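# Sort parcels into matching colour trays with eight arms

## Task

Get every parcel into the tray that has the same colour as the parcel, lying flat on the bottom of that tray.

## Robot and tools

Setup: eight identical i2rt Big YAM arms, named arm1 to arm8. Each has six revolute joints, a two-finger gripper and a wrist camera (armN_cam_wrist). Eight more cameras, cam_arm1 to cam_arm8, are fixed in the room and carried by no robot. All images are 672x504 pixels. Calibration (K, distortion, T_world_to_cam) was supplied for each camera. It is only roughly right for room cameras and can be worse for wrist cameras.

Frame: one shared scene frame, in metres. The origin is on the floor and +z is up. Table tops under the arms are at z=0.720. Each arm's foot faces its own +x. Foot positions (x, y): arm1 (-2.151, -0.606), arm2 (-0.854, -0.623), arm3 (0.435, -0.612), arm4 (1.688, -0.612) are on the y<0 side. arm5 (2.165, 0.644), arm6 (0.850, 0.628), arm7 (-0.424, 0.615), arm8 (-1.661, 0.655) are on the y>0 side. All feet sit at about z 0.75-0.82. A hand reaches about 1.0 m from its joint1 axis. The 'hand' point lies between the finger pads, roughly 1 cm short of the tips. The fingers point along the hand's +z axis and close along its y axis.

Tool move: every key is optional. Keys arm1..arm8 each take that arm's own object. An arm you omit gets no new command but may still be driving toward its earlier target. Inside an arm's object:
- joints: a dict of absolute targets keyed by joint name. joint1_rad from -2.879 to 2.879 turns the arm about its foot; positive is counter-clockwise seen from above, and 0 points along the foot's +x. joint2_rad from 0 to 3.141 is the shoulder; 0 has the upper arm pointing back, and larger values raise it and then swing it forward. joint3_rad from 0 to 3.019 is the elbow; 0 is fully folded. joint4_rad from -1.692 to 1.57 pitches the hand; positive tips the fingers up. joint5_rad from -1.57 to 1.57 swings the hand sideways; positive goes to the arm's right. joint6_rad from -2.094 to 2.094 rolls the hand; positive is clockwise seen from behind. These are in radians. gripper_m is the absolute fingertip gap in metres, 0 to 0.093.
- target: an absolute hand pose of 7 numbers [x, y, z, qw, qx, qy, qz]. Position is in metres in the scene frame and the orientation is a unit quaternion, written the same way the 'hand' result line prints it. The hand moves in a straight line from its current hand_target toward this pose. When target is given, joints may contain only gripper_m.
- speed: the top speed of that straight path in m/s, from 0.002 to 0.5, default 0.25. It is only allowed together with target. Rotation is capped at twice that value in rad/s.
The key cameras is a list of camera names. Omit it, send null or send ["all"] to get every camera, or send [] to get none.

Timing of motions: all motions in one call start at once. All hand paths in one call finish together, paced by the slowest. A hand path lasts 0.5-10 s and a whole action at most 15 s. Each control step clips the commanded pose to within 100 mm and 20 degrees of the measured hand pose. Expect the hand to lag, to wander off the line, to overshoot speed when the arm is nearly straight, and to stop a centimetre or more from its goal. Paths do not avoid objects or other arms.

Tool wait: seconds, 0 to 10. It commands nothing and returns state and images. Tool zoom_image: camera plus region [x0, y0, x1, y1] in pixels, at most 504x504. It only works on a camera included in the latest images. Tool finished_scene: takes scene (the current scene number). It cannot be undone, and the parcels must stay correctly placed with no robot holding them.

Reading results: the 'pictures' line gives the order of the images. An arm under 'as last shown' was not commanded and repeats its old values. The 'move' line lists each arm sent a motion, with 'done' or its worst status. joint_status and hand_status report each motion's outcome:
- off_target: the joint stopped away from its goal and may still be pushing.
- time_out: the joint ran out of time. It now holds a nearby target and keeps pushing; on_its_own lists these joints. Send a joint its reported position to relax it.
- not_followed, 'joint command not followed' or 'pose unreachable': a safety check blocked the move. The gripper part of the action still runs.
'held at' inside on_its_own is a target, not a measured value. 'within noise' on Joint velocities means the arm is still. Joint torques are total drive output, including gravity; readings 3 and 4 flip sign beyond ±28 N m.

Gripper: on a rigid part at full force, gripper_m reads up to 0.005 m below the part's width, or on some units up to 0.002 m above it. Closed on nothing it reads 0.000-0.003. For a firm grip, command about 0.005 m under the width measured at first contact. To release, command well above the current reading.

Call ordering: if a move or wait is refused, or a stop interrupts it, the later move/wait/finished_scene calls in that same reply are skipped. A merely invalid call, such as one with an unknown key, does not block the ones after it. The simulation keeps running between calls while holding the last commands.

Avoid:
- Arms pressing on each other, including one gripper closing on another arm's fingers. The anti-collision check can act late and ignores fingers, housings and wrist cameras.
- Knocking anything out of the work area.
- Dropping parcels, releasing while moving, slamming, or shoving hard.
- Pushing toward unreachable poses, long stretched holds or carrying loads for a long time. These heat the motors: MOTOR HOT appears at 85 °C. At 100 °C an OVER-TEMPERATURE FAULT makes the arm go limp for 30-60 s, and its keys then show limit_stop_at_motor_heat, so resend the targets afterwards.
Loose objects may occasionally get nudged by an outside push.

Each tool is called after "Call:" as a command line: name --argument value for each argument, lists and objects as JSON in quotes; but a table of rows of numbers goes row by row, as --pt "numbers of a row", without its own name.

## Session

Call:
move --cameras '["cam_arm1","cam_arm2","cam_arm3","cam_arm4","cam_arm5","cam_arm6","cam_arm7","cam_arm8"]'

Scene clock: 0.00 s.
Joint torques (N m): no reading
Heat: arm1: hottest joint1_rad 32 °C; arm2: hottest joint2_rad 29 °C; arm3: hottest joint1_rad 31 °C; arm4: hottest gripper 32 °C; arm5: hottest joint6_rad 30 °C; arm6: hottest joint2_rad 30 °C; arm7: hottest joint5_rad 29 °C; arm8: hottest joint1_rad 31 °C.
Joint velocities: within noise
arm1.joint_positions: joint1_rad=-0.028 joint2_rad=+0.521 joint3_rad=+1.431 joint4_rad=-1.508 joint5_rad=+0.032 joint6_rad=-0.133 gripper_m=+0.09396
arm1.joint_status: not commanded
arm1.hand: x=-2.0073 y=-0.6778 z=+1.3083 quat_wxyz=(-0.446, -0.145, -0.870, +0.152) (m; scene frame)
arm1.hand_target: x=-2.0101 y=-0.6764 z=+1.3161 quat_wxyz=(-0.454, -0.145, -0.865, +0.155) (m; scene frame)
arm1.hand_status: not commanded
arm2.joint_positions: joint1_rad=+0.020 joint2_rad=+0.528 joint3_rad=+1.425 joint4_rad=-1.340 joint5_rad=+0.175 joint6_rad=+0.036 gripper_m=+0.09396
arm2.joint_status: not commanded
arm2.hand: x=-0.9859 y=-0.4872 z=+1.3715 quat_wxyz=(-0.230, +0.778, -0.324, -0.487) (m; scene frame)
arm2.hand_target: x=-0.9833 y=-0.4891 z=+1.3817 quat_wxyz=(-0.232, +0.772, -0.322, -0.497) (m; scene frame)
arm2.hand_status: not commanded
arm3.joint_positions: joint1_rad=+0.084 joint2_rad=+0.623 joint3_rad=+1.443 joint4_rad=-1.225 joint5_rad=+0.214 joint6_rad=-0.288 gripper_m=+0.09396
arm3.joint_status: not commanded
arm3.hand: x=+0.2458 y=-0.4641 z=+1.3420 quat_wxyz=(-0.302, +0.818, -0.155, -0.465) (m; scene frame)
arm3.hand_target: x=+0.2487 y=-0.4659 z=+1.3553 quat_wxyz=(-0.306, +0.809, -0.155, -0.477) (m; scene frame)
arm3.hand_status: not commanded
arm4.joint_positions: joint1_rad=+0.299 joint2_rad=+0.615 joint3_rad=+1.406 joint4_rad=-1.263 joint5_rad=-0.166 joint6_rad=-0.115 gripper_m=+0.09396
arm4.joint_status: not commanded
arm4.hand: x=+1.7423 y=-0.3720 z=+1.3161 quat_wxyz=(-0.394, +0.570, -0.636, -0.340) (m; scene frame)
arm4.hand_target: x=+1.7413 y=-0.3753 z=+1.3284 quat_wxyz=(-0.404, +0.566, -0.630, -0.346) (m; scene frame)
arm4.hand_status: not commanded
arm5.joint_positions: joint1_rad=-0.422 joint2_rad=+0.625 joint3_rad=+1.427 joint4_rad=-1.371 joint5_rad=+0.120 joint6_rad=-0.097 gripper_m=+0.09396
arm5.joint_status: not commanded
arm5.hand: x=+2.0004 y=+0.7998 z=+1.3402 quat_wxyz=(-0.234, +0.830, -0.279, -0.422) (m; scene frame)
arm5.hand_target: x=+2.0022 y=+0.7982 z=+1.3527 quat_wxyz=(-0.238, +0.823, -0.277, -0.434) (m; scene frame)
arm5.hand_status: not commanded
arm6.joint_positions: joint1_rad=+0.075 joint2_rad=+0.549 joint3_rad=+1.411 joint4_rad=-1.315 joint5_rad=-0.143 joint6_rad=+0.201 gripper_m=+0.09396
arm6.joint_status: not commanded
arm6.hand: x=+1.0364 y=+0.5443 z=+1.3862 quat_wxyz=(-0.531, -0.272, -0.802, +0.030) (m; scene frame)
arm6.hand_target: x=+1.0336 y=+0.5460 z=+1.3993 quat_wxyz=(-0.544, -0.268, -0.794, +0.033) (m; scene frame)
arm6.hand_status: not commanded
arm7.joint_positions: joint1_rad=-0.146 joint2_rad=+0.496 joint3_rad=+1.379 joint4_rad=-1.460 joint5_rad=-0.022 joint6_rad=+0.046 gripper_m=+0.09396
arm7.joint_status: not commanded
arm7.hand: x=-0.3012 y=+0.4957 z=+1.3304 quat_wxyz=(-0.447, -0.351, -0.807, +0.162) (m; scene frame)
arm7.hand_target: x=-0.3031 y=+0.4977 z=+1.3404 quat_wxyz=(-0.457, -0.348, -0.801, +0.166) (m; scene frame)
arm7.hand_status: not commanded
arm8.joint_positions: joint1_rad=-0.237 joint2_rad=+0.447 joint3_rad=+1.428 joint4_rad=-1.458 joint5_rad=-0.190 joint6_rad=-0.420 gripper_m=+0.09396
arm8.joint_status: not commanded
arm8.hand: x=-1.7428 y=+0.5401 z=+1.3190 quat_wxyz=(-0.160, -0.687, -0.503, +0.499) (m; scene frame)
arm8.hand_target: x=-1.7406 y=+0.5420 z=+1.3271 quat_wxyz=(-0.161, -0.682, -0.500, +0.508) (m; scene frame)
arm8.hand_status: not commanded
pictures: cam_arm1, cam_arm2, cam_arm3, cam_arm4, cam_arm5, cam_arm6, cam_arm7, cam_arm8

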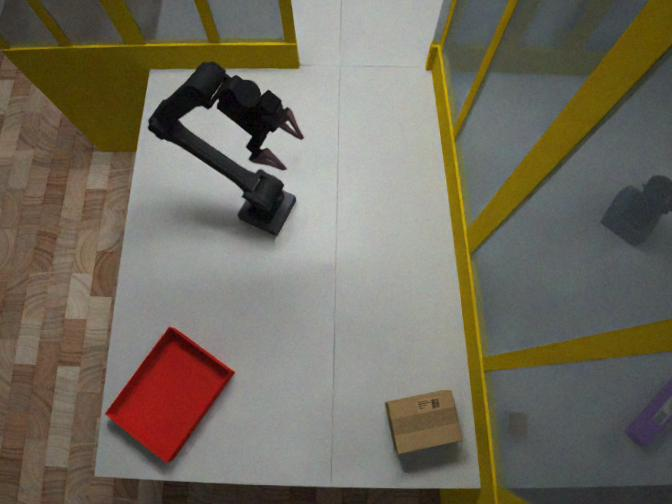

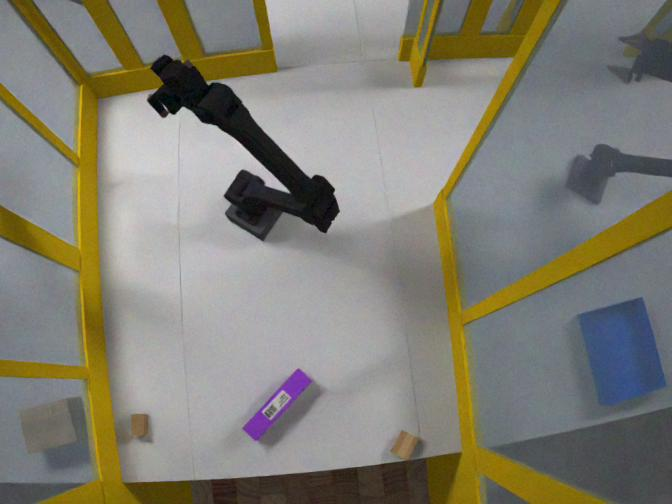

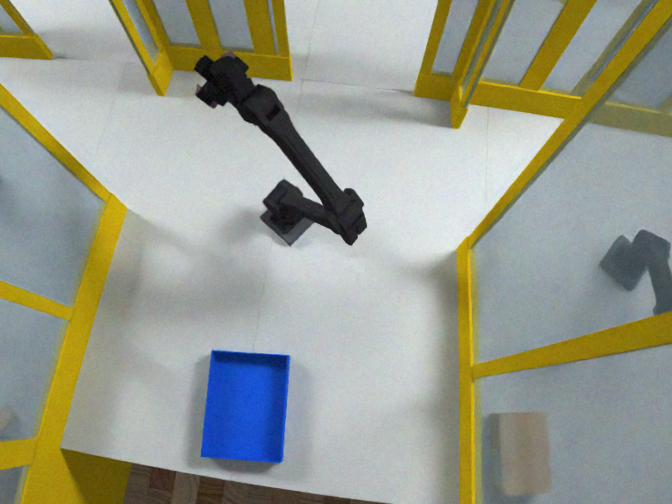

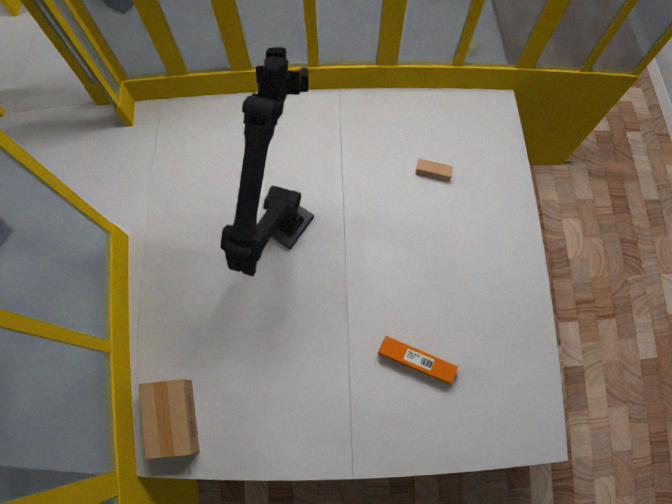

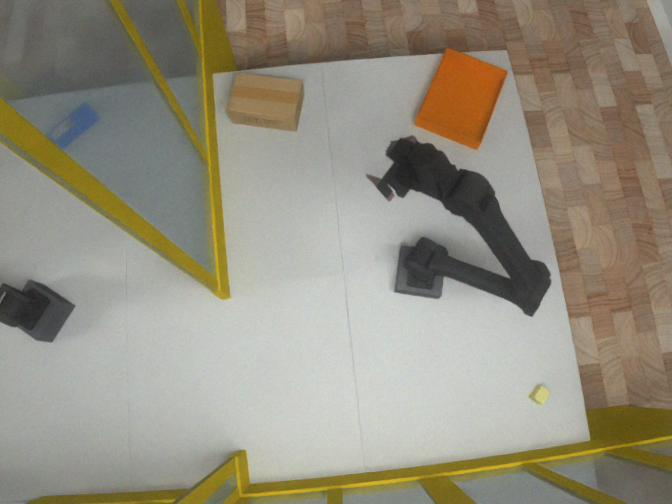

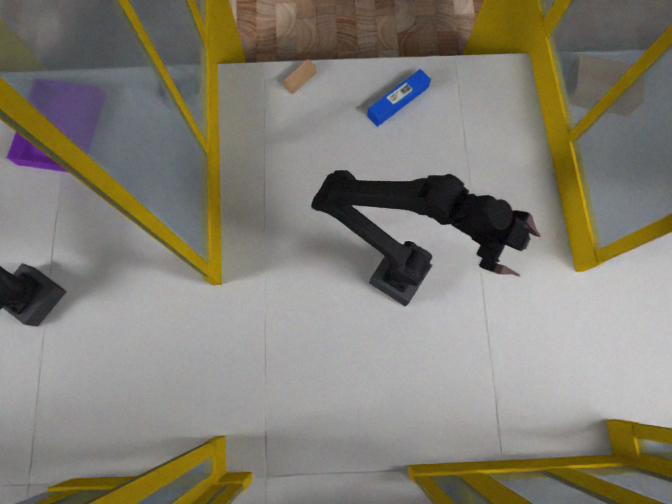

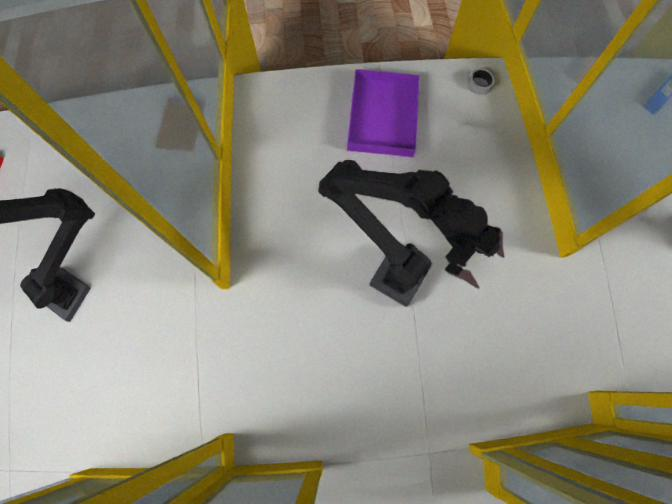

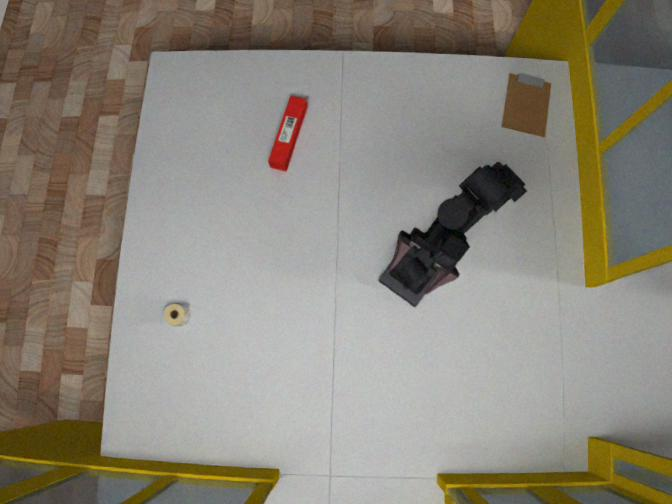

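Call:
move --arm2 '{"joints":{"joint1_rad":2.25,"joint5_rad":0,"joint6_rad":0.85}}' --arm4 '{"joints":{"joint1_rad":-1.824,"joint5_rad":0,"joint6_rad":-0.46}}' --arm6 '{"joints":{"joint1_rad":2.12,"joint5_rad":0,"joint6_rad":0.8}}' --arm8 '{"joints":{"joint1_rad":-1.82,"joint5_rad":0,"joint6_rad":0.88}}' --arm1 '{"joints":{"joint1_rad":1.44,"joint5_rad":0,"joint6_rad":0}}' --arm3 '{"joints":{"joint1_rad":-2.155,"joint5_rad":0,"joint6_rad":0}}' --arm5 '{"joints":{"joint1_rad":0.586,"joint5_rad":0,"joint6_rad":0}}' --arm7 '{"joints":{"joint1_rad":-1.056,"joint5_rad":0,"joint6_rad":0}}' --cameras '[]'

Call:
move --arm2 '{"target":[-0.847,-1.25,0.93,0,0.9336,0.3584,0],"speed":0.35}' --arm4 '{"target":[2.12,-1.125,0.93,0,0.2036,0.9790,0],"speed":0.35}' --arm6 '{"target":[0.901,1.34,0.93,0,0.3437,-0.9391,0],"speed":0.35}' --arm8 '{"target":[-2.065,1.115,0.93,0,0.6461,-0.7632,0],"speed":0.35}' --cameras '["arm2_cam_wrist","arm4_cam_wrist","arm6_cam_wrist","arm8_cam_wrist"]'

Scene clock: 119.80 s.
Joint torques (N m): arm1=[2.2 3.96 7.95 1.72 0 0.08] | arm2=[0.73 3.72 8.12 2.18 -0.08 0.03] | arm3=[-1.61 0.91 9.89 1.69 -0.24 0.12] | arm4=[-1.44 2.37 10.8 1.96 -0.03 0] | arm5=[-0.32 3.02 7.45 1.85 -0.22 0.03] | arm6=[0.09 3.66 9.11 1.72 0.12 -0.07] | arm7=[-1.03 2.26 9.78 1.46 0.03 0.03] | arm8=[1.26 6.24 8.53 1.4 0.03 -0.02]
Heat: arm1: hottest joint1_rad 31 °C; arm2: hottest joint3_rad 33 °C; arm3: hottest joint1_rad 30 °C; arm4: hottest joint3_rad 41 °C; arm5: hottest joint3_rad 34 °C; arm6: hottest joint3_rad 31 °C; arm7: hottest joint3_rad 38 °C; arm8: hottest joint1_rad 30 °C.
move: arm1 done; arm2 done; arm3 done; arm4 done; arm5 done; arm6 done; arm7 done; arm8 done
Joint velocities: within noise
arm1.joint_positions: joint1_rad=+1.428 joint2_rad=+0.521 joint3_rad=+1.431 joint4_rad=-1.508 joint5_rad=+0.002 joint6_rad=-0.008 gripper_m=+0.09398
arm1.joint_status: all done
arm1.hand: x=-2.0638 y=-0.4619 z=+1.3058 quat_wxyz=(-0.410, +0.430, -0.774, -0.218) (m; scene frame)
arm1.hand_target: x=-2.0675 y=-0.4631 z=+1.3137 quat_wxyz=(-0.415, +0.430, -0.769, -0.227) (m; scene frame)
arm1.hand_status: not commanded
arm2.joint_positions: joint1_rad=+2.243 joint2_rad=+0.528 joint3_rad=+1.425 joint4_rad=-1.340 joint5_rad=+0.003 joint6_rad=+0.835 gripper_m=+0.09398
arm2.joint_status: all done
arm2.hand: x=-0.8527 y=-0.8132 z=+1.3700 quat_wxyz=(+0.499, +0.787, +0.308, -0.190) (m; scene frame)
arm2.hand_target: x=-0.8510 y=-0.8100 z=+1.3802 quat_wxyz=(+0.511, +0.782, +0.303, -0.187) (m; scene frame)
arm2.hand_status: not commanded
arm3.joint_positions: joint1_rad=-2.142 joint2_rad=+0.623 joint3_rad=+1.443 joint4_rad=-1.225 joint5_rad=+0.004 joint6_rad=-0.016 gripper_m=+0.09399
arm3.joint_status: all done
arm3.hand: x=+0.6550 y=-0.5249 z=+1.3424 quat_wxyz=(-0.544, +0.166, -0.816, -0.103) (m; scene frame)
arm3.hand_target: x=+0.6527 y=-0.5286 z=+1.3558 quat_wxyz=(-0.556, +0.153, -0.810, -0.107) (m; scene frame)
arm3.hand_status: not commanded
arm4.joint_positions: joint1_rad=-1.808 joint2_rad=+0.615 joint3_rad=+1.406 joint4_rad=-1.263 joint5_rad=-0.001 joint6_rad=-0.451 gripper_m=+0.09398
arm4.joint_status: all done
arm4.hand: x=+1.8510 y=-0.7868 z=+1.3178 quat_wxyz=(-0.411, -0.167, -0.836, +0.322) (m; scene frame)
arm4.hand_target: x=+1.8458 y=-0.7867 z=+1.3301 quat_wxyz=(-0.416, -0.169, -0.828, +0.335) (m; scene frame)
arm4.hand_status: not commanded
arm5.joint_positions: joint1_rad=+0.579 joint2_rad=+0.625 joint3_rad=+1.427 joint4_rad=-1.371 joint5_rad=+0.001 joint6_rad=-0.010 gripper_m=+0.09397
arm5.joint_status: all done
arm5.hand: x=+1.9465 y=+0.5704 z=+1.3380 quat_wxyz=(+0.071, +0.867, +0.144, -0.472) (m; scene frame)
arm5.hand_target: x=+1.9493 y=+0.5693 z=+1.3505 quat_wxyz=(+0.077, +0.860, +0.142, -0.484) (m; scene frame)
arm5.hand_status: not commanded
arm6.joint_positions: joint1_rad=+2.110 joint2_rad=+0.549 joint3_rad=+1.411 joint4_rad=-1.315 joint5_rad=-0.002 joint6_rad=+0.791 gripper_m=+0.09398
arm6.joint_status: all done
arm6.hand: x=+0.8666 y=+0.8318 z=+1.3855 quat_wxyz=(-0.220, +0.292, -0.796, -0.483) (m; scene frame)
arm6.hand_target: x=+0.8647 y=+0.8287 z=+1.3986 quat_wxyz=(-0.221, +0.289, -0.788, -0.496) (m; scene frame)
arm6.hand_status: not commanded
arm7.joint_positions: joint1_rad=-1.047 joint2_rad=+0.496 joint3_rad=+1.379 joint4_rad=-1.460 joint5_rad=-0.002 joint6_rad=+0.009 gripper_m=+0.09397
arm7.joint_status: all done
arm7.hand: x=-0.4431 y=+0.4449 z=+1.3303 quat_wxyz=(-0.318, -0.659, -0.583, +0.353) (m; scene frame)
arm7.hand_target: x=-0.4447 y=+0.4478 z=+1.3403 quat_wxyz=(-0.321, -0.655, -0.578, +0.365) (m; scene frame)
arm7.hand_status: not commanded
arm8.joint_positions: joint1_rad=-1.813 joint2_rad=+0.447 joint3_rad=+1.428 joint4_rad=-1.458 joint5_rad=-0.003 joint6_rad=+0.872 gripper_m=+0.09400
arm8.joint_status: all done
arm8.hand: x=-1.7541 y=+0.7614 z=+1.3173 quat_wxyz=(-0.007, -0.558, +0.647, +0.520) (m; scene frame)
arm8.hand_target: x=-1.7512 y=+0.7601 z=+1.3255 quat_wxyz=(-0.007, -0.549, +0.648, +0.529) (m; scene frame)
arm8.hand_status: not commanded
pictures: none
No camera images: "cameras" was empty.

Scene clock: 123.30 s.
Joint torques (N m): arm1=[2.26 4.72 7.95 1.68 0.01 0.07] | arm2=[0.21 -23.12 11.75 0.06 0.04 0.09] | arm3=[-1.73 0.85 9.89 1.7 -0.25 0.13] | arm4=[-1.79 -17.32 15.25 -0.25 -0.16 -0.03] | arm5=[-0.21 3.31 7.41 1.81 -0.19 0.06] | arm6=[0.09 -17.96 12.98 -0.25 0.15 -0.02] | arm7=[-0.97 2.32 9.78 1.47 0.03 0.04] | arm8=[1.79 -18.84 13.98 -0.59 -0.13 0.03]
Heat: arm1: hottest joint1_rad 31 °C; arm2: hottest joint3_rad 34 °C; arm3: hottest joint1_rad 30 °C; arm4: hottest joint3_rad 41 °C; arm5: hottest joint3_rad 34 °C; arm6: hottest joint3_rad 31 °C; arm7: hottest joint3_rad 38 °C; arm8: hottest joint1_rad 30 °C.
move: arm2 off_target; arm4 off_target; arm6 off_target; arm8 off_target
Joint velocities: within noise
arm1, arm3, arm5, arm7: as last shown
arm2.joint_positions: joint1_rad=+2.243 joint2_rad=+2.025 joint3_rad=+1.811 joint4_rad=-1.396 joint5_rad=+0.000 joint6_rad=+0.835 gripper_m=+0.09399
arm2.joint_status: not commanded
arm2.hand: x=-0.8473 y=-1.2358 z=+0.9108 quat_wxyz=(-0.019, +0.931, +0.365, +0.007) (m; scene frame)
arm2.hand_target: x=-0.8470 y=-1.2490 z=+0.9301 quat_wxyz=(+0.000, +0.934, +0.359, +0.000) (m; scene frame)
arm2.hand_status: off_target (0.024 m and 2.4 deg from the pose sent, 0.620 m and 64.5 deg at the start)
arm4.joint_positions: joint1_rad=-1.815 joint2_rad=+2.133 joint3_rad=+2.134 joint4_rad=-1.596 joint5_rad=-0.013 joint6_rad=-0.460 gripper_m=+0.09398
arm4.joint_status: not commanded
arm4.hand: x=+2.1183 y=-1.1081 z=+0.9225 quat_wxyz=(+0.010, -0.200, -0.980, -0.007) (m; scene frame)
arm4.hand_target: x=+2.1192 y=-1.1244 z=+0.9299 quat_wxyz=(+0.000, -0.204, -0.979, +0.001) (m; scene frame)
arm4.hand_status: off_target (0.019 m and 1.5 deg from the pose sent, 0.581 m and 63.0 deg at the start)
arm6.joint_positions: joint1_rad=+2.110 joint2_rad=+2.313 joint3_rad=+2.263 joint4_rad=-1.556 joint5_rad=-0.002 joint6_rad=+0.792 gripper_m=+0.09398
arm6.joint_status: not commanded
arm6.hand: x=+0.9053 y=+1.3268 z=+0.9161 quat_wxyz=(+0.008, +0.343, -0.939, +0.015) (m; scene frame)
arm6.hand_target: x=+0.9009 y=+1.3391 z=+0.9301 quat_wxyz=(+0.000, +0.344, -0.939, -0.001) (m; scene frame)
arm6.hand_status: off_target (0.020 m and 2.0 deg from the pose sent, 0.683 m and 64.0 deg at the start)
arm7.hand_target: x=-0.4447 y=+0.4478 z=+1.3403 quat_wxyz=(-0.322, -0.655, -0.578, +0.365) (m; scene frame)
arm8.joint_positions: joint1_rad=-1.814 joint2_rad=+1.957 joint3_rad=+1.825 joint4_rad=-1.468 joint5_rad=+0.004 joint6_rad=+0.881 gripper_m=+0.09400
arm8.joint_status: not commanded
arm8.hand: x=-2.0556 y=+1.1059 z=+0.9166 quat_wxyz=(+0.002, -0.649, +0.761, -0.015) (m; scene frame)
arm8.hand_target: x=-2.0645 y=+1.1145 z=+0.9300 quat_wxyz=(+0.000, -0.646, +0.763, +0.000) (m; scene frame)
arm8.hand_status: off_target (0.019 m and 1.8 deg from the pose sent, 0.610 m and 62.6 deg at the start)
pictures: arm2_cam_wrist, arm4_cam_wrist, arm6_cam_wrist, arm8_cam_wrist
camera_calibration:
arm2_cam_wrist: T_world_to_cam=[[-0.67576, 0.73589, 0.0425902, 0.296805], [0.603913, 0.519586, 0.604417, 0.607701], [0.422655, 0.434162, -0.795529, 1.73982], [0, 0, 0, 1]] pos_world=[-0.901772, -1.28953, 1.00413]
arm4_cam_wrist: T_world_to_cam=[[-0.379339, -0.925255, 0.0023541, -0.22643], [-0.74, 0.304913, 0.599522, 1.35712], [-0.555429, 0.22568, -0.800355, 2.28984], [0, 0, 0, 1]] pos_world=[2.19022, -1.14008, 1.01959]
arm6_cam_wrist: T_world_to_cam=[[0.650161, -0.759201, 0.0300619, 0.389706], [-0.621432, -0.508581, 0.595959, 0.697278], [-0.437164, -0.406151, -0.802452, 1.79405], [0, 0, 0, 1]] pos_world=[0.964235, 1.37914, 1.01238]
arm8_cam_wrist: T_world_to_cam=[[0.986319, -0.164155, 0.0151177, 2.19618], [-0.139787, -0.78423, 0.604518, 0.0300701], [-0.0873792, -0.598361, -0.796448, 1.33274], [0, 0, 0, 1]] pos_world=[-2.04547, 1.18155, 1.01008]

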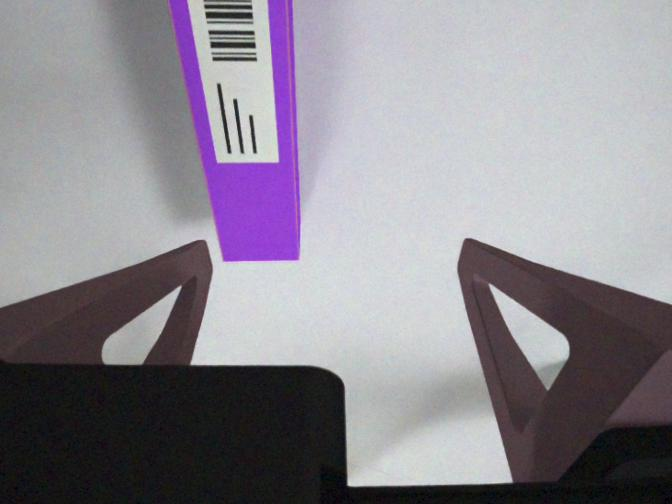

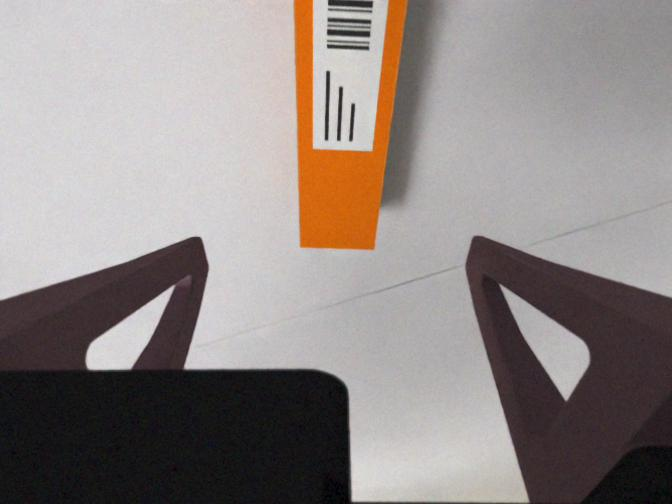

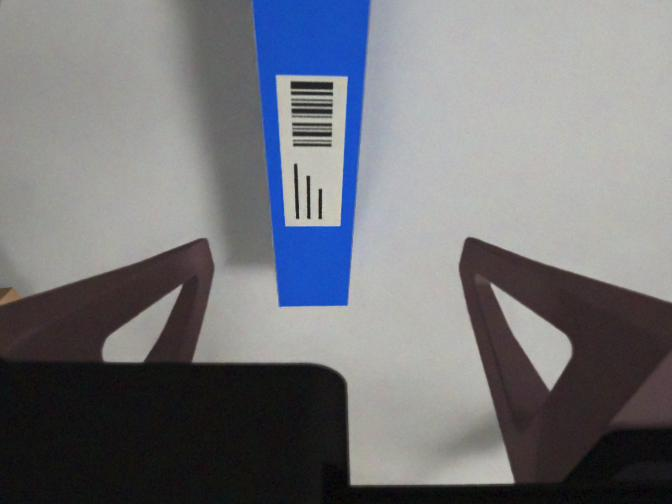

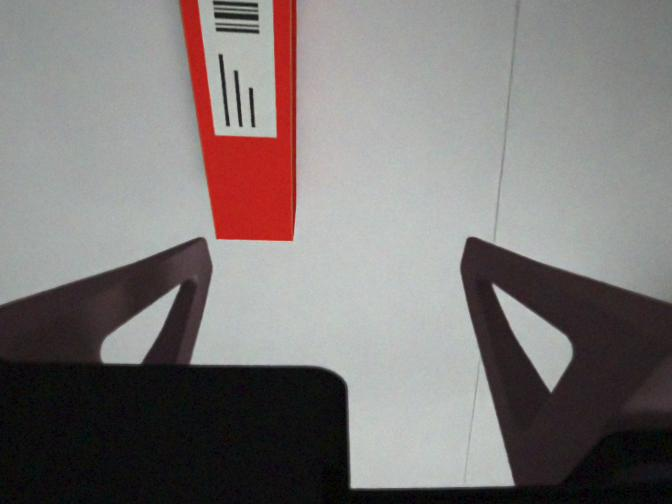

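Call:
move --arm2 '{"target":[-0.830,-1.305,0.895,0,0.9367,0.3502,0],"speed":0.25}' --arm4 '{"target":[2.143,-1.144,0.885,0,0.2079,0.9781,0],"speed":0.25}' --arm6 '{"target":[0.879,1.347,0.89,0,0.3338,-0.9426,0],"speed":0.25}' --arm8 '{"target":[-2.110,1.165,0.89,0,0.6293,-0.7771,0],"speed":0.25}' --cameras '["arm2_cam_wrist","arm4_cam_wrist","arm6_cam_wrist","arm8_cam_wrist"]'

Scene clock: 170.67 s.
Joint torques (N m): arm1=[2.02 4.6 8.01 1.76 -0.01 0.06] | arm2=[0.38 -25.35 11.9 0.08 0.04 0.1] | arm3=[-1.73 1.03 9.94 1.72 -0.25 0.14] | arm4=[-1.03 -19.19 15.19 0.27 -0.18 0.11] | arm5=[-0.15 2.9 7.42 1.74 -0.22 0.05] | arm6=[-0.32 -18.55 9.74 0.5 0.16 0] | arm7=[-1.26 2.14 9.78 1.51 0.03 0.03] | arm8=[2.2 -21.71 14.09 -0.62 -0.14 0.02]
Heat: arm1: hottest joint1_rad 31 °C; arm2: hottest joint3_rad 39 °C; arm3: hottest joint1_rad 30 °C; arm4: hottest joint3_rad 43 °C; arm5: hottest joint3_rad 34 °C; arm6: hottest joint3_rad 35 °C; arm7: hottest joint3_rad 39 °C; arm8: hottest joint2_rad 34 °C.
move: arm2 off_target; arm4 off_target; arm6 done; arm8 off_target
Joint velocities: within noise
arm1, arm3, arm5, arm7: as last shown
arm2.joint_positions: joint1_rad=+2.265 joint2_rad=+2.207 joint3_rad=+2.029 joint4_rad=-1.428 joint5_rad=+0.000 joint6_rad=+0.876 gripper_m=+0.09399
arm2.joint_status: not commanded
arm2.hand: x=-0.8319 y=-1.2913 z=+0.8781 quat_wxyz=(-0.017, +0.934, +0.356, +0.006) (m; scene frame)
arm2.hand_target: x=-0.8300 y=-1.3040 z=+0.8951 quat_wxyz=(+0.000, +0.937, +0.350, +0.000) (m; scene frame)
arm2.hand_status: off_target (0.022 m and 2.2 deg from the pose sent, 0.073 m and 2.9 deg at the start)
arm4.joint_positions: joint1_rad=-1.815 joint2_rad=+2.252 joint3_rad=+2.209 joint4_rad=-1.574 joint5_rad=-0.013 joint6_rad=-0.459 gripper_m=+0.09398
arm4.joint_status: not commanded
arm4.hand: x=+2.1346 y=-1.1282 z=+0.8729 quat_wxyz=(+0.019, -0.201, -0.979, -0.014) (m; scene frame)
arm4.hand_target: x=+2.1421 y=-1.1431 z=+0.8853 quat_wxyz=(+0.000, -0.208, -0.978, +0.000) (m; scene frame)
arm4.hand_status: off_target (0.022 m and 2.8 deg from the pose sent, 0.058 m and 1.7 deg at the start)
arm6.joint_positions: joint1_rad=+2.146 joint2_rad=+2.351 joint3_rad=+2.263 joint4_rad=-1.502 joint5_rad=-0.002 joint6_rad=+0.842 gripper_m=+0.09398
arm6.joint_status: not commanded
arm6.hand: x=+0.8810 y=+1.3397 z=+0.8896 quat_wxyz=(+0.005, +0.336, -0.942, +0.009) (m; scene frame)
arm6.hand_target: x=+0.8789 y=+1.3469 z=+0.8901 quat_wxyz=(+0.000, +0.334, -0.943, +0.000) (m; scene frame)
arm6.hand_status: done (0.008 m and 1.2 deg from the pose sent, 0.042 m and 2.3 deg at the start)
arm8.joint_positions: joint1_rad=-1.814 joint2_rad=+2.177 joint3_rad=+2.084 joint4_rad=-1.505 joint5_rad=+0.003 joint6_rad=+0.924 gripper_m=+0.09400
arm8.joint_status: not commanded
arm8.hand: x=-2.1007 y=+1.1571 z=+0.8788 quat_wxyz=(+0.002, -0.632, +0.775, -0.014) (m; scene frame)
arm8.hand_target: x=-2.1095 y=+1.1645 z=+0.8900 quat_wxyz=(+0.000, -0.629, +0.777, +0.000) (m; scene frame)
arm8.hand_status: off_target (0.017 m and 1.6 deg from the pose sent, 0.085 m and 3.4 deg at the start)
pictures: arm2_cam_wrist, arm4_cam_wrist, arm6_cam_wrist, arm8_cam_wrist
camera_calibration:
arm2_cam_wrist: T_world_to_cam=[[-0.661582, 0.748767, 0.0407083, 0.379555], [0.614584, 0.510318, 0.60155, 0.646438], [0.429647, 0.422993, -0.797798, 1.72479], [0, 0, 0, 1]] pos_world=[-0.887234, -1.34366, 0.971718]
arm4_cam_wrist: T_world_to_cam=[[-0.381108, -0.924496, -0.00795563, -0.225142], [-0.730379, 0.295789, 0.615676, 1.36006], [-0.566836, 0.24045, -0.78796, 2.29393], [0, 0, 0, 1]] pos_world=[2.20784, -1.16201, 0.968379]
arm6_cam_wrist: T_world_to_cam=[[0.638979, -0.768963, 0.0200476, 0.447952], [-0.6302, -0.508372, 0.586861, 0.720059], [-0.441083, -0.387625, -0.80944, 1.75224], [0, 0, 0, 1]] pos_world=[0.940431, 1.38973, 0.986776]
arm8_cam_wrist: T_world_to_cam=[[0.978266, -0.206915, 0.0134832, 2.28359], [-0.173084, -0.779054, 0.602591, 0.0125625], [-0.114181, -0.591828, -0.797936, 1.26668], [0, 0, 0, 1]] pos_world=[-2.08715, 1.23195, 0.972371]

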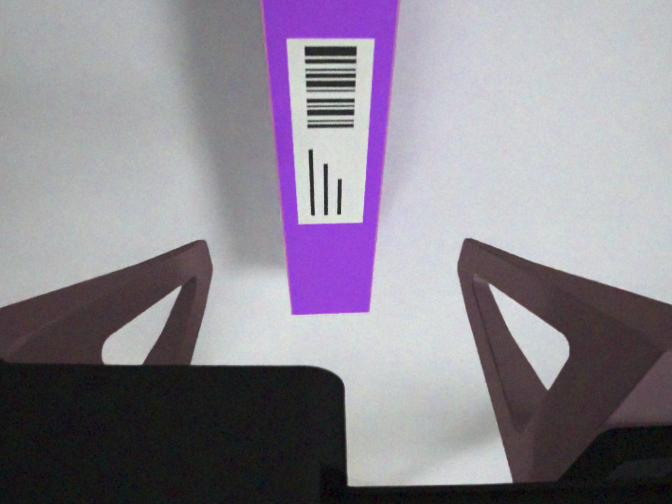

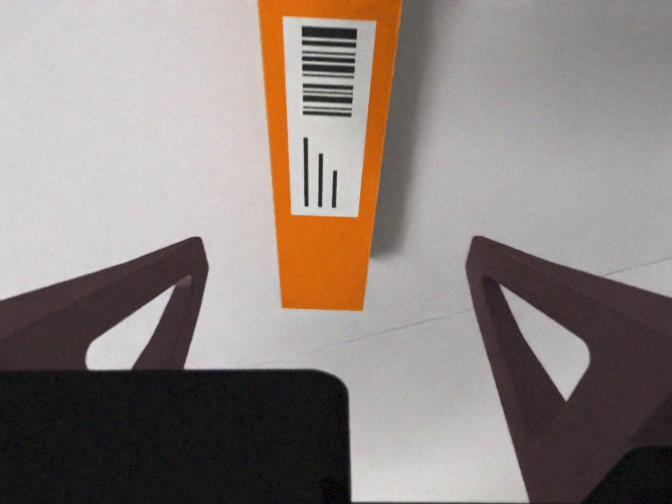

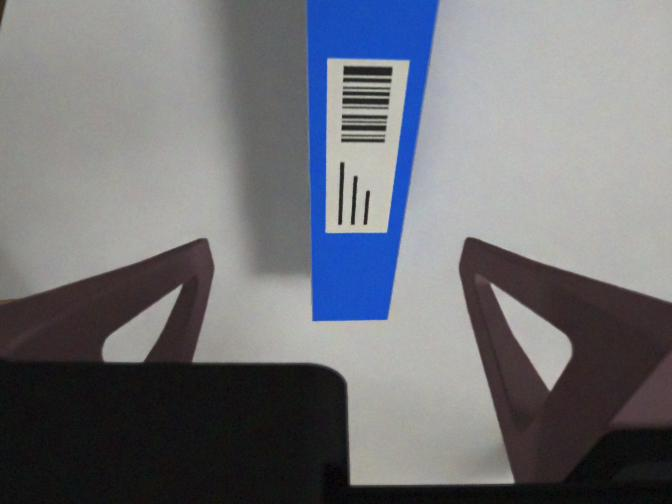

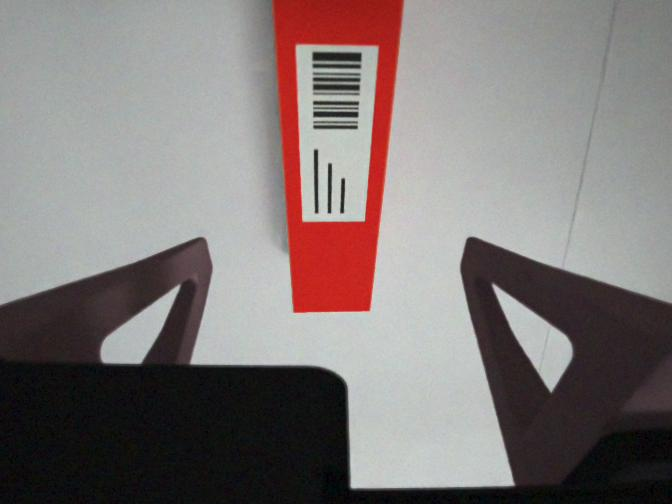

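Call:
move --arm2 '{"target":[-0.828,-1.305,0.761,0,0.9367,0.3502,0],"speed":0.2}' --arm4 '{"target":[2.147,-1.140,0.758,0,0.2079,0.9781,0],"speed":0.2}' --arm6 '{"target":[0.886,1.337,0.757,0,0.309,-0.951,0],"speed":0.2}' --arm8 '{"target":[-2.110,1.165,0.757,0,0.6293,-0.7771,0],"speed":0.2}' --cameras '["arm2_cam_wrist","arm6_cam_wrist"]'

Call:
move --arm2 '{"joints":{"gripper_m":0.04}}' --arm4 '{"joints":{"gripper_m":0.04}}' --arm6 '{"joints":{"gripper_m":0.04}}' --arm8 '{"joints":{"gripper_m":0.04}}' --cameras '["arm2_cam_wrist","arm8_cam_wrist"]'

Scene clock: 187.80 s.
Joint torques (N m): arm1=[2.26 4.78 8.05 1.81 0.02 0.09] | arm2=[0.62 -26.29 8.05 0.88 0.05 0.09] | arm3=[-1.67 1.03 9.94 1.7 -0.24 0.13] | arm4=[-0.03 -19.49 10.19 0.72 -0.17 0.12] | arm5=[-0.26 2.84 7.53 1.89 -0.14 0.03] | arm6=[-1.14 -19.19 8.42 0.51 0.17 0] | arm7=[-1.08 2.08 9.78 1.46 0.03 0.03] | arm8=[2.14 -22.01 9.54 0.2 -0.12 0.03]
Heat: arm1: hottest joint3_rad 32 °C; arm2: hottest joint3_rad 39 °C; arm3: hottest joint1_rad 30 °C; arm4: hottest joint3_rad 48 °C; arm5: hottest joint3_rad 34 °C; arm6: hottest joint2_rad 35 °C; arm7: hottest joint3_rad 39 °C; arm8: hottest joint2_rad 36 °C.
move: arm2 done; arm4 off_target; arm6 done; arm8 done
Joint velocities: within noise
arm1, arm3, arm5, arm7: as last shown
arm2.joint_positions: joint1_rad=+2.265 joint2_rad=+2.328 joint3_rad=+1.915 joint4_rad=-1.180 joint5_rad=+0.000 joint6_rad=+0.879 gripper_m=+0.09399
arm2.joint_status: not commanded
arm2.hand: x=-0.8317 y=-1.2981 z=+0.7565 quat_wxyz=(-0.011, +0.935, +0.355, +0.004) (m; scene frame)
arm2.hand_target: x=-0.8280 y=-1.3049 z=+0.7612 quat_wxyz=(+0.000, +0.937, +0.350, +0.000) (m; scene frame)
arm2.hand_status: done (0.009 m and 1.5 deg from the pose sent, 0.118 m and 2.2 deg at the start)
arm4.joint_positions: joint1_rad=-1.815 joint2_rad=+2.319 joint3_rad=+2.050 joint4_rad=-1.301 joint5_rad=-0.013 joint6_rad=-0.448 gripper_m=+0.09398
arm4.joint_status: not commanded
arm4.hand: x=+2.1429 y=-1.1404 z=+0.7682 quat_wxyz=(+0.000, -0.206, -0.979, +0.001) (m; scene frame)
arm4.hand_target: x=+2.1468 y=-1.1399 z=+0.7580 quat_wxyz=(+0.000, -0.208, -0.978, +0.000) (m; scene frame)
arm4.hand_status: off_target (0.011 m and 0.3 deg from the pose sent, 0.116 m and 2.8 deg at the start)
arm6.joint_positions: joint1_rad=+2.146 joint2_rad=+2.434 joint3_rad=+2.052 joint4_rad=-1.210 joint5_rad=-0.002 joint6_rad=+0.883 gripper_m=+0.09398
arm6.joint_status: not commanded
arm6.hand: x=+0.8806 y=+1.3307 z=+0.7542 quat_wxyz=(+0.005, +0.317, -0.948, +0.009) (m; scene frame)
arm6.hand_target: x=+0.8860 y=+1.3369 z=+0.7572 quat_wxyz=(+0.000, +0.309, -0.951, +0.000) (m; scene frame)
arm6.hand_status: done (0.009 m and 1.5 deg from the pose sent, 0.133 m and 3.5 deg at the start)
arm8.joint_positions: joint1_rad=-1.814 joint2_rad=+2.263 joint3_rad=+1.928 joint4_rad=-1.238 joint5_rad=+0.003 joint6_rad=+0.924 gripper_m=+0.09400
arm8.joint_status: not commanded
arm8.hand: x=-2.1065 y=+1.1635 z=+0.7641 quat_wxyz=(+0.001, -0.632, +0.775, -0.002) (m; scene frame)
arm8.hand_target: x=-2.1099 y=+1.1649 z=+0.7571 quat_wxyz=(+0.000, -0.629, +0.777, +0.000) (m; scene frame)
arm8.hand_status: done (0.008 m and 0.4 deg from the pose sent, 0.122 m and 1.6 deg at the start)
pictures: arm2_cam_wrist, arm6_cam_wrist
camera_calibration:
arm2_cam_wrist: T_world_to_cam=[[-0.659331, 0.751223, 0.0307772, 0.402306], [0.615937, 0.516212, 0.595103, 0.736583], [0.431167, 0.411326, -0.80306, 1.6207], [0, 0, 0, 1]] pos_world=[-0.887227, -1.34909, 0.850791]
arm6_cam_wrist: T_world_to_cam=[[0.606482, -0.794805, 0.0215303, 0.5059], [-0.651238, -0.481032, 0.586939, 0.776722], [-0.456146, -0.36999, -0.809345, 1.62867], [0, 0, 0, 1]] pos_world=[0.941923, 1.37831, 0.851376]

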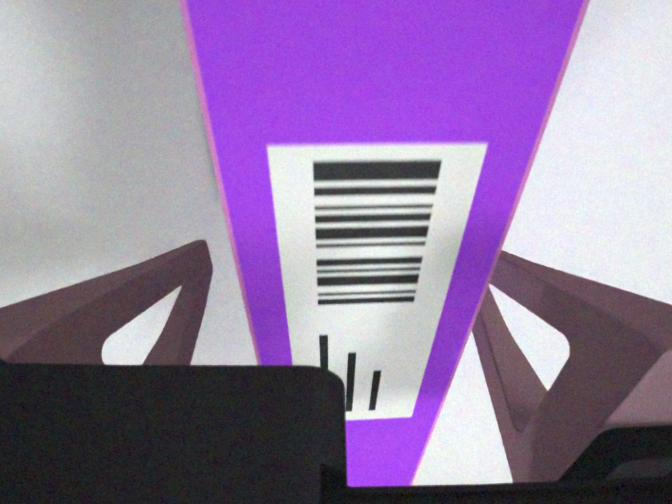

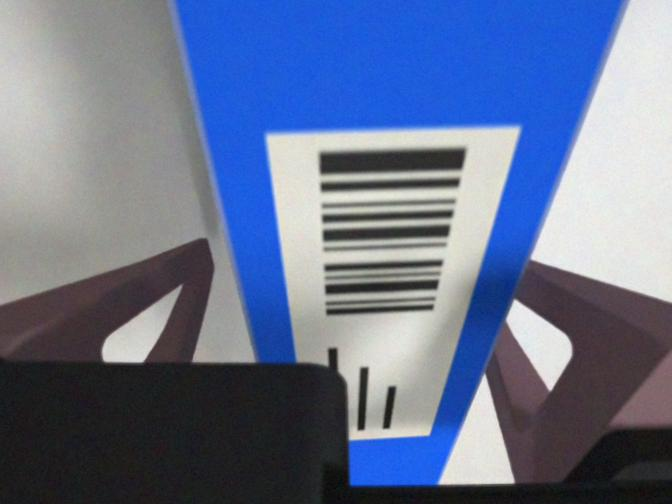

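Scene clock: 188.43 s.
Joint torques (N m): arm1=[2.02 4.37 7.95 1.69 0.01 0.06] | arm2=[0.62 -26.4 8.1 0.84 0.08 0.08] | arm3=[-1.61 0.97 9.91 1.72 -0.25 0.12] | arm4=[-0.03 -19.49 10.19 0.72 -0.15 0.11] | arm5=[-0.15 3.14 7.45 1.94 -0.19 0.02] | arm6=[-1.08 -19.02 8.46 0.47 0.14 -0.01] | arm7=[-1.14 2.32 9.74 1.43 0.02 0.03] | arm8=[2.49 -22.01 9.73 0.2 -0.1 0.02]
Heat: arm1: hottest joint3_rad 32 °C; arm2: hottest joint3_rad 39 °C; arm3: hottest joint1_rad 30 °C; arm4: hottest joint3_rad 48 °C; arm5: hottest joint3_rad 34 °C; arm6: hottest joint2_rad 35 °C; arm7: hottest joint3_rad 39 °C; arm8: hottest joint2_rad 36 °C.
move: arm2 off_target; arm4 off_target; arm6 off_target; arm8 off_target
Joint velocities: within noise
arm1, arm3, arm5, arm7: as last shown
arm2.joint_positions: joint1_rad=+2.265 joint2_rad=+2.328 joint3_rad=+1.915 joint4_rad=-1.179 joint5_rad=-0.001 joint6_rad=+0.880 gripper_m=+0.05913
arm2.joint_status: gripper_m off_target (ended at +0.05917, target +0.04000)
arm2.hand: x=-0.8316 y=-1.2984 z=+0.7565 quat_wxyz=(-0.010, +0.935, +0.355, +0.004) (m; scene frame)
arm2.hand_target: x=-0.8280 y=-1.3050 z=+0.7612 quat_wxyz=(+0.000, +0.937, +0.350, +0.000) (m; scene frame)
arm2.hand_status: not commanded
arm4.joint_positions: joint1_rad=-1.815 joint2_rad=+2.319 joint3_rad=+2.050 joint4_rad=-1.301 joint5_rad=-0.014 joint6_rad=-0.448 gripper_m=+0.05965
arm4.joint_status: gripper_m off_target (ended at +0.05968, target +0.04000)
arm4.hand: x=+2.1430 y=-1.1404 z=+0.7682 quat_wxyz=(+0.000, -0.206, -0.979, +0.001) (m; scene frame)
arm4.hand_target: x=+2.1468 y=-1.1399 z=+0.7580 quat_wxyz=(+0.000, -0.208, -0.978, +0.000) (m; scene frame)
arm4.hand_status: not commanded
arm6.joint_positions: joint1_rad=+2.146 joint2_rad=+2.434 joint3_rad=+2.052 joint4_rad=-1.209 joint5_rad=-0.001 joint6_rad=+0.884 gripper_m=+0.05996
arm6.joint_status: gripper_m off_target (ended at +0.05998, target +0.04000)
arm6.hand: x=+0.8807 y=+1.3310 z=+0.7542 quat_wxyz=(+0.004, +0.316, -0.949, +0.009) (m; scene frame)
arm6.hand_target: x=+0.8860 y=+1.3369 z=+0.7572 quat_wxyz=(+0.000, +0.309, -0.951, +0.000) (m; scene frame)
arm6.hand_status: not commanded
arm8.joint_positions: joint1_rad=-1.814 joint2_rad=+2.263 joint3_rad=+1.928 joint4_rad=-1.238 joint5_rad=+0.003 joint6_rad=+0.925 gripper_m=+0.06018
arm8.joint_status: gripper_m off_target (ended at +0.06020, target +0.04000)
arm8.hand: x=-2.1066 y=+1.1636 z=+0.7641 quat_wxyz=(+0.001, -0.631, +0.775, -0.001) (m; scene frame)
arm8.hand_target: x=-2.1099 y=+1.1649 z=+0.7571 quat_wxyz=(+0.000, -0.629, +0.777, +0.000) (m; scene frame)
arm8.hand_status: not commanded
pictures: arm2_cam_wrist, arm8_cam_wrist
camera_calibration:
arm2_cam_wrist: T_world_to_cam=[[-0.659052, 0.751523, 0.0293892, 0.404284], [0.615692, 0.516667, 0.594961, 0.737092], [0.431942, 0.410205, -0.803217, 1.62], [0, 0, 0, 1]] pos_world=[-0.887124, -1.34919, 0.850789]
arm8_cam_wrist: T_world_to_cam=[[0.978085, -0.208101, -0.00661438, 2.30861], [-0.164051, -0.789831, 0.590978, 0.126137], [-0.128207, -0.576942, -0.806661, 1.13816], [0, 0, 0, 1]] pos_world=[-2.0914, 1.2367, 0.858837]

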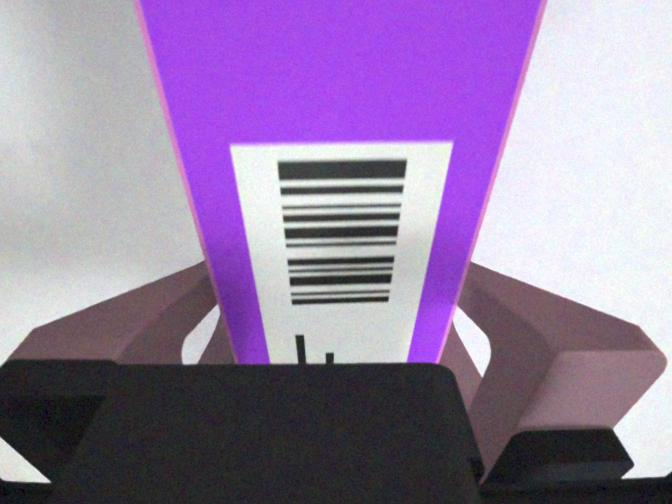

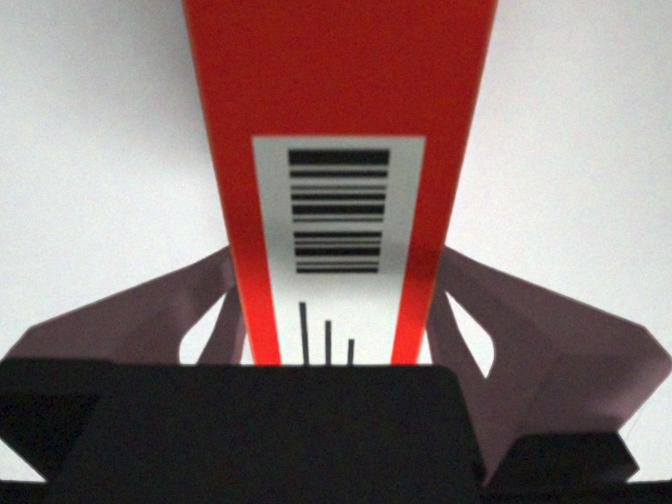

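Call:
move --arm2 '{"target":[-0.85,-1.02,1.03,0,0.9367,0.3502,0],"speed":0.3}' --arm4 '{"target":[1.945,-0.918,1.03,0,0.2079,0.9781,0],"speed":0.3}' --arm6 '{"target":[0.87,1.03,1.03,0,0.309,-0.951,0],"speed":0.3}' --arm8 '{"target":[-1.923,0.957,1.03,0,0.6293,-0.7771,0],"speed":0.3}' --cameras '["arm4_cam_wrist"]'

Call:
move --arm2 '{"joints":{"joint1_rad":-1.43,"joint6_rad":-0.516}}' --arm4 '{"joints":{"joint1_rad":1.827,"joint6_rad":-0.37}}' --arm6 '{"joints":{"joint1_rad":-1.473,"joint6_rad":-0.52}}' --arm8 '{"joints":{"joint1_rad":0.426,"joint6_rad":-0.17}}' --cameras '["cam_arm4"]'

Scene clock: 229.37 s.
Joint torques (N m): arm1=[2.49 4.19 7.88 1.78 0 0.07] | arm2=[-0.32 -11.87 8.02 0.18 0.09 -0.19] | arm3=[-1.55 0.85 9.91 1.68 -0.26 0.12] | arm4=[-1.67 -8.7 9.81 -0.17 -0.16 -0.03] | arm5=[-0.03 2.9 7.39 1.8 -0.15 0.05] | arm6=[-0.91 -8.76 8.59 -0.17 0.1 0] | arm7=[-1.14 2.26 9.8 1.46 0.03 0.04] | arm8=[1.38 -9.99 9.44 -0.61 -0.06 -0.05]
Heat: arm1: hottest joint3_rad 32 °C; arm2: hottest joint2_rad 40 °C; arm3: hottest joint1_rad 30 °C; arm4: hottest joint3_rad 43 °C; arm5: hottest joint3_rad 35 °C; arm6: hottest joint2_rad 35 °C; arm7: hottest joint3_rad 40 °C; arm8: hottest joint2_rad 40 °C.
move: arm2 done; arm4 done; arm6 done; arm8 done
Joint velocities: within noise
arm1, arm3, arm5: as last shown
arm2.joint_positions: joint1_rad=+2.249 joint2_rad=+1.375 joint3_rad=+1.286 joint4_rad=-1.464 joint5_rad=-0.001 joint6_rad=+0.880 gripper_m=+0.05913
arm2.joint_status: not commanded
arm2.hand: x=-0.8473 y=-1.0225 z=+1.0324 quat_wxyz=(+0.008, +0.938, +0.347, -0.003) (m; scene frame)
arm2.hand_target: x=-0.8499 y=-1.0200 z=+1.0300 quat_wxyz=(+0.000, +0.937, +0.350, +0.000) (m; scene frame)
arm2.hand_status: done (0.004 m and 1.0 deg from the pose sent, 0.391 m and 1.4 deg at the start)
arm4.joint_positions: joint1_rad=-1.824 joint2_rad=+1.380 joint3_rad=+1.409 joint4_rad=-1.579 joint5_rad=-0.014 joint6_rad=-0.461 gripper_m=+0.05965
arm4.joint_status: not commanded
arm4.hand: x=+1.9520 y=-0.9165 z=+1.0340 quat_wxyz=(-0.008, -0.204, -0.979, +0.007) (m; scene frame)
arm4.hand_target: x=+1.9451 y=-0.9180 z=+1.0301 quat_wxyz=(+0.000, -0.208, -0.978, +0.000) (m; scene frame)
arm4.hand_status: done (0.008 m and 1.3 deg from the pose sent, 0.396 m and 0.2 deg at the start)
arm6.joint_positions: joint1_rad=+2.146 joint2_rad=+1.409 joint3_rad=+1.247 joint4_rad=-1.413 joint5_rad=+0.000 joint6_rad=+0.886 gripper_m=+0.05996
arm6.joint_status: not commanded
arm6.hand: x=+0.8682 y=+1.0318 z=+1.0251 quat_wxyz=(+0.001, +0.315, -0.949, +0.002) (m; scene frame)
arm6.hand_target: x=+0.8699 y=+1.0300 z=+1.0298 quat_wxyz=(+0.000, +0.309, -0.951, +0.000) (m; scene frame)
arm6.hand_status: done (0.006 m and 0.8 deg from the pose sent, 0.408 m and 1.4 deg at the start)
arm7.joint_positions: joint1_rad=-1.047 joint2_rad=+0.496 joint3_rad=+1.379 joint4_rad=-1.460 joint5_rad=-0.002 joint6_rad=+0.008 gripper_m=+0.09397
arm7.joint_status: not commanded
arm7.hand: x=-0.4431 y=+0.4449 z=+1.3303 quat_wxyz=(-0.318, -0.659, -0.583, +0.354) (m; scene frame)
arm7.hand_target: x=-0.4447 y=+0.4478 z=+1.3403 quat_wxyz=(-0.321, -0.655, -0.578, +0.365) (m; scene frame)
arm7.hand_status: not commanded
arm8.joint_positions: joint1_rad=-1.814 joint2_rad=+1.379 joint3_rad=+1.392 joint4_rad=-1.569 joint5_rad=+0.002 joint6_rad=+0.925 gripper_m=+0.06018
arm8.joint_status: not commanded
arm8.hand: x=-1.9256 y=+0.9578 z=+1.0317 quat_wxyz=(+0.001, -0.631, +0.775, +0.007) (m; scene frame)
arm8.hand_target: x=-1.9230 y=+0.9570 z=+1.0300 quat_wxyz=(+0.000, -0.629, +0.777, +0.000) (m; scene frame)
arm8.hand_status: done (0.003 m and 0.9 deg from the pose sent, 0.384 m and 0.4 deg at the start)
pictures: arm4_cam_wrist
camera_calibration:
arm4_cam_wrist: T_world_to_cam=[[-0.386767, -0.921907, 0.0223255, -0.115632], [-0.754926, 0.330431, 0.566482, 1.19551], [-0.529621, 0.202242, -0.823772, 2.19585], [0, 0, 0, 1]] pos_world=[2.02077, -0.945729, 1.13422]

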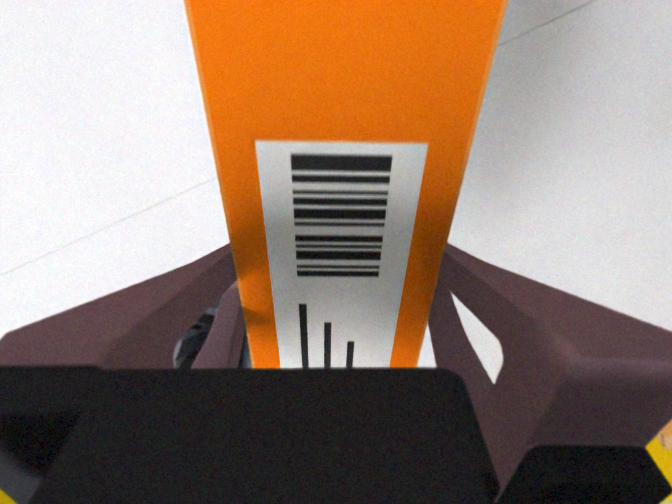

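Scene clock: 232.00 s.
Joint torques (N m): arm1=[1.96 4.66 7.92 1.62 -0.01 0.08] | arm2=[0.09 -13.92 7.99 0.16 -0.04 -0.19] | arm3=[-1.55 0.85 9.92 1.7 -0.24 0.13] | arm4=[1.03 -10.46 9.78 -0.2 -0.11 0.1] | arm5=[-0.21 3.02 7.45 1.63 -0.19 0.04] | arm6=[-0.97 -9.58 8.58 -0.16 -0.05 -0.19] | arm7=[-0.91 2.26 9.78 1.44 0.03 0.04] | arm8=[2.02 -11.05 9.51 -0.51 -0.12 -0.09]
Heat: arm1: hottest joint3_rad 32 °C; arm2: hottest joint2_rad 40 °C; arm3: hottest joint1_rad 30 °C; arm4: hottest joint3_rad 43 °C; arm5: hottest joint3_rad 35 °C; arm6: hottest joint2_rad 35 °C; arm7: hottest joint3_rad 40 °C; arm8: hottest joint2_rad 39 °C.
move: arm2 done; arm4 done; arm6 done; arm8 done
Joint velocities: within noise
arm1, arm3, arm5, arm7: as last shown
arm2.joint_positions: joint1_rad=-1.428 joint2_rad=+1.394 joint3_rad=+1.286 joint4_rad=-1.465 joint5_rad=-0.001 joint6_rad=-0.501 gripper_m=+0.05915
arm2.joint_status: all done
arm2.hand: x=-0.6549 y=-0.2747 z=+1.0256 quat_wxyz=(+0.001, +0.701, -0.713, +0.000) (m; scene frame)
arm2.hand_target: x=-0.6566 y=-0.2790 z=+1.0308 quat_wxyz=(-0.001, +0.706, -0.709, -0.001) (m; scene frame)
arm2.hand_status: not commanded
arm4.joint_positions: joint1_rad=+1.818 joint2_rad=+1.401 joint3_rad=+1.409 joint4_rad=-1.579 joint5_rad=-0.016 joint6_rad=-0.376 gripper_m=+0.05981
arm4.joint_status: all done
arm4.hand: x=+1.3113 y=-0.4633 z=+1.0291 quat_wxyz=(+0.012, +1.000, +0.002, -0.009) (m; scene frame)
arm4.hand_target: x=+1.3160 y=-0.4691 z=+1.0331 quat_wxyz=(+0.012, +1.000, +0.004, -0.009) (m; scene frame)
arm4.hand_status: not commanded
arm6.joint_positions: joint1_rad=-1.468 joint2_rad=+1.418 joint3_rad=+1.247 joint4_rad=-1.413 joint5_rad=+0.001 joint6_rad=-0.510 gripper_m=+0.06001
arm6.joint_status: all done
arm6.hand: x=+0.6507 y=+0.2766 z=+1.0216 quat_wxyz=(+0.002, -0.709, -0.706, -0.006) (m; scene frame)
arm6.hand_target: x=+0.6502 y=+0.2796 z=+1.0299 quat_wxyz=(+0.000, -0.707, -0.707, +0.000) (m; scene frame)
arm6.hand_status: not commanded
arm8.joint_positions: joint1_rad=+0.423 joint2_rad=+1.389 joint3_rad=+1.392 joint4_rad=-1.570 joint5_rad=+0.001 joint6_rad=-0.163 gripper_m=+0.06025
arm8.joint_status: all done
arm8.hand: x=-1.7351 y=+0.2593 z=+1.0284 quat_wxyz=(-0.001, -0.714, -0.700, +0.002) (m; scene frame)
arm8.hand_target: x=-1.7331 y=+0.2627 z=+1.0306 quat_wxyz=(+0.000, -0.711, -0.704, +0.001) (m; scene frame)
arm8.hand_status: not commanded
pictures: cam_arm4

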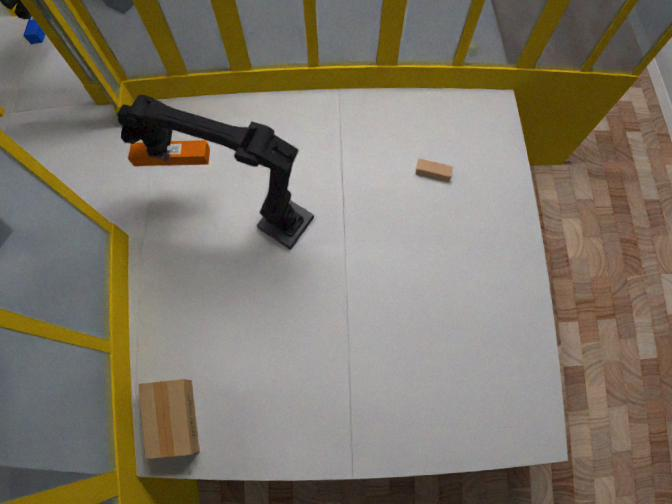

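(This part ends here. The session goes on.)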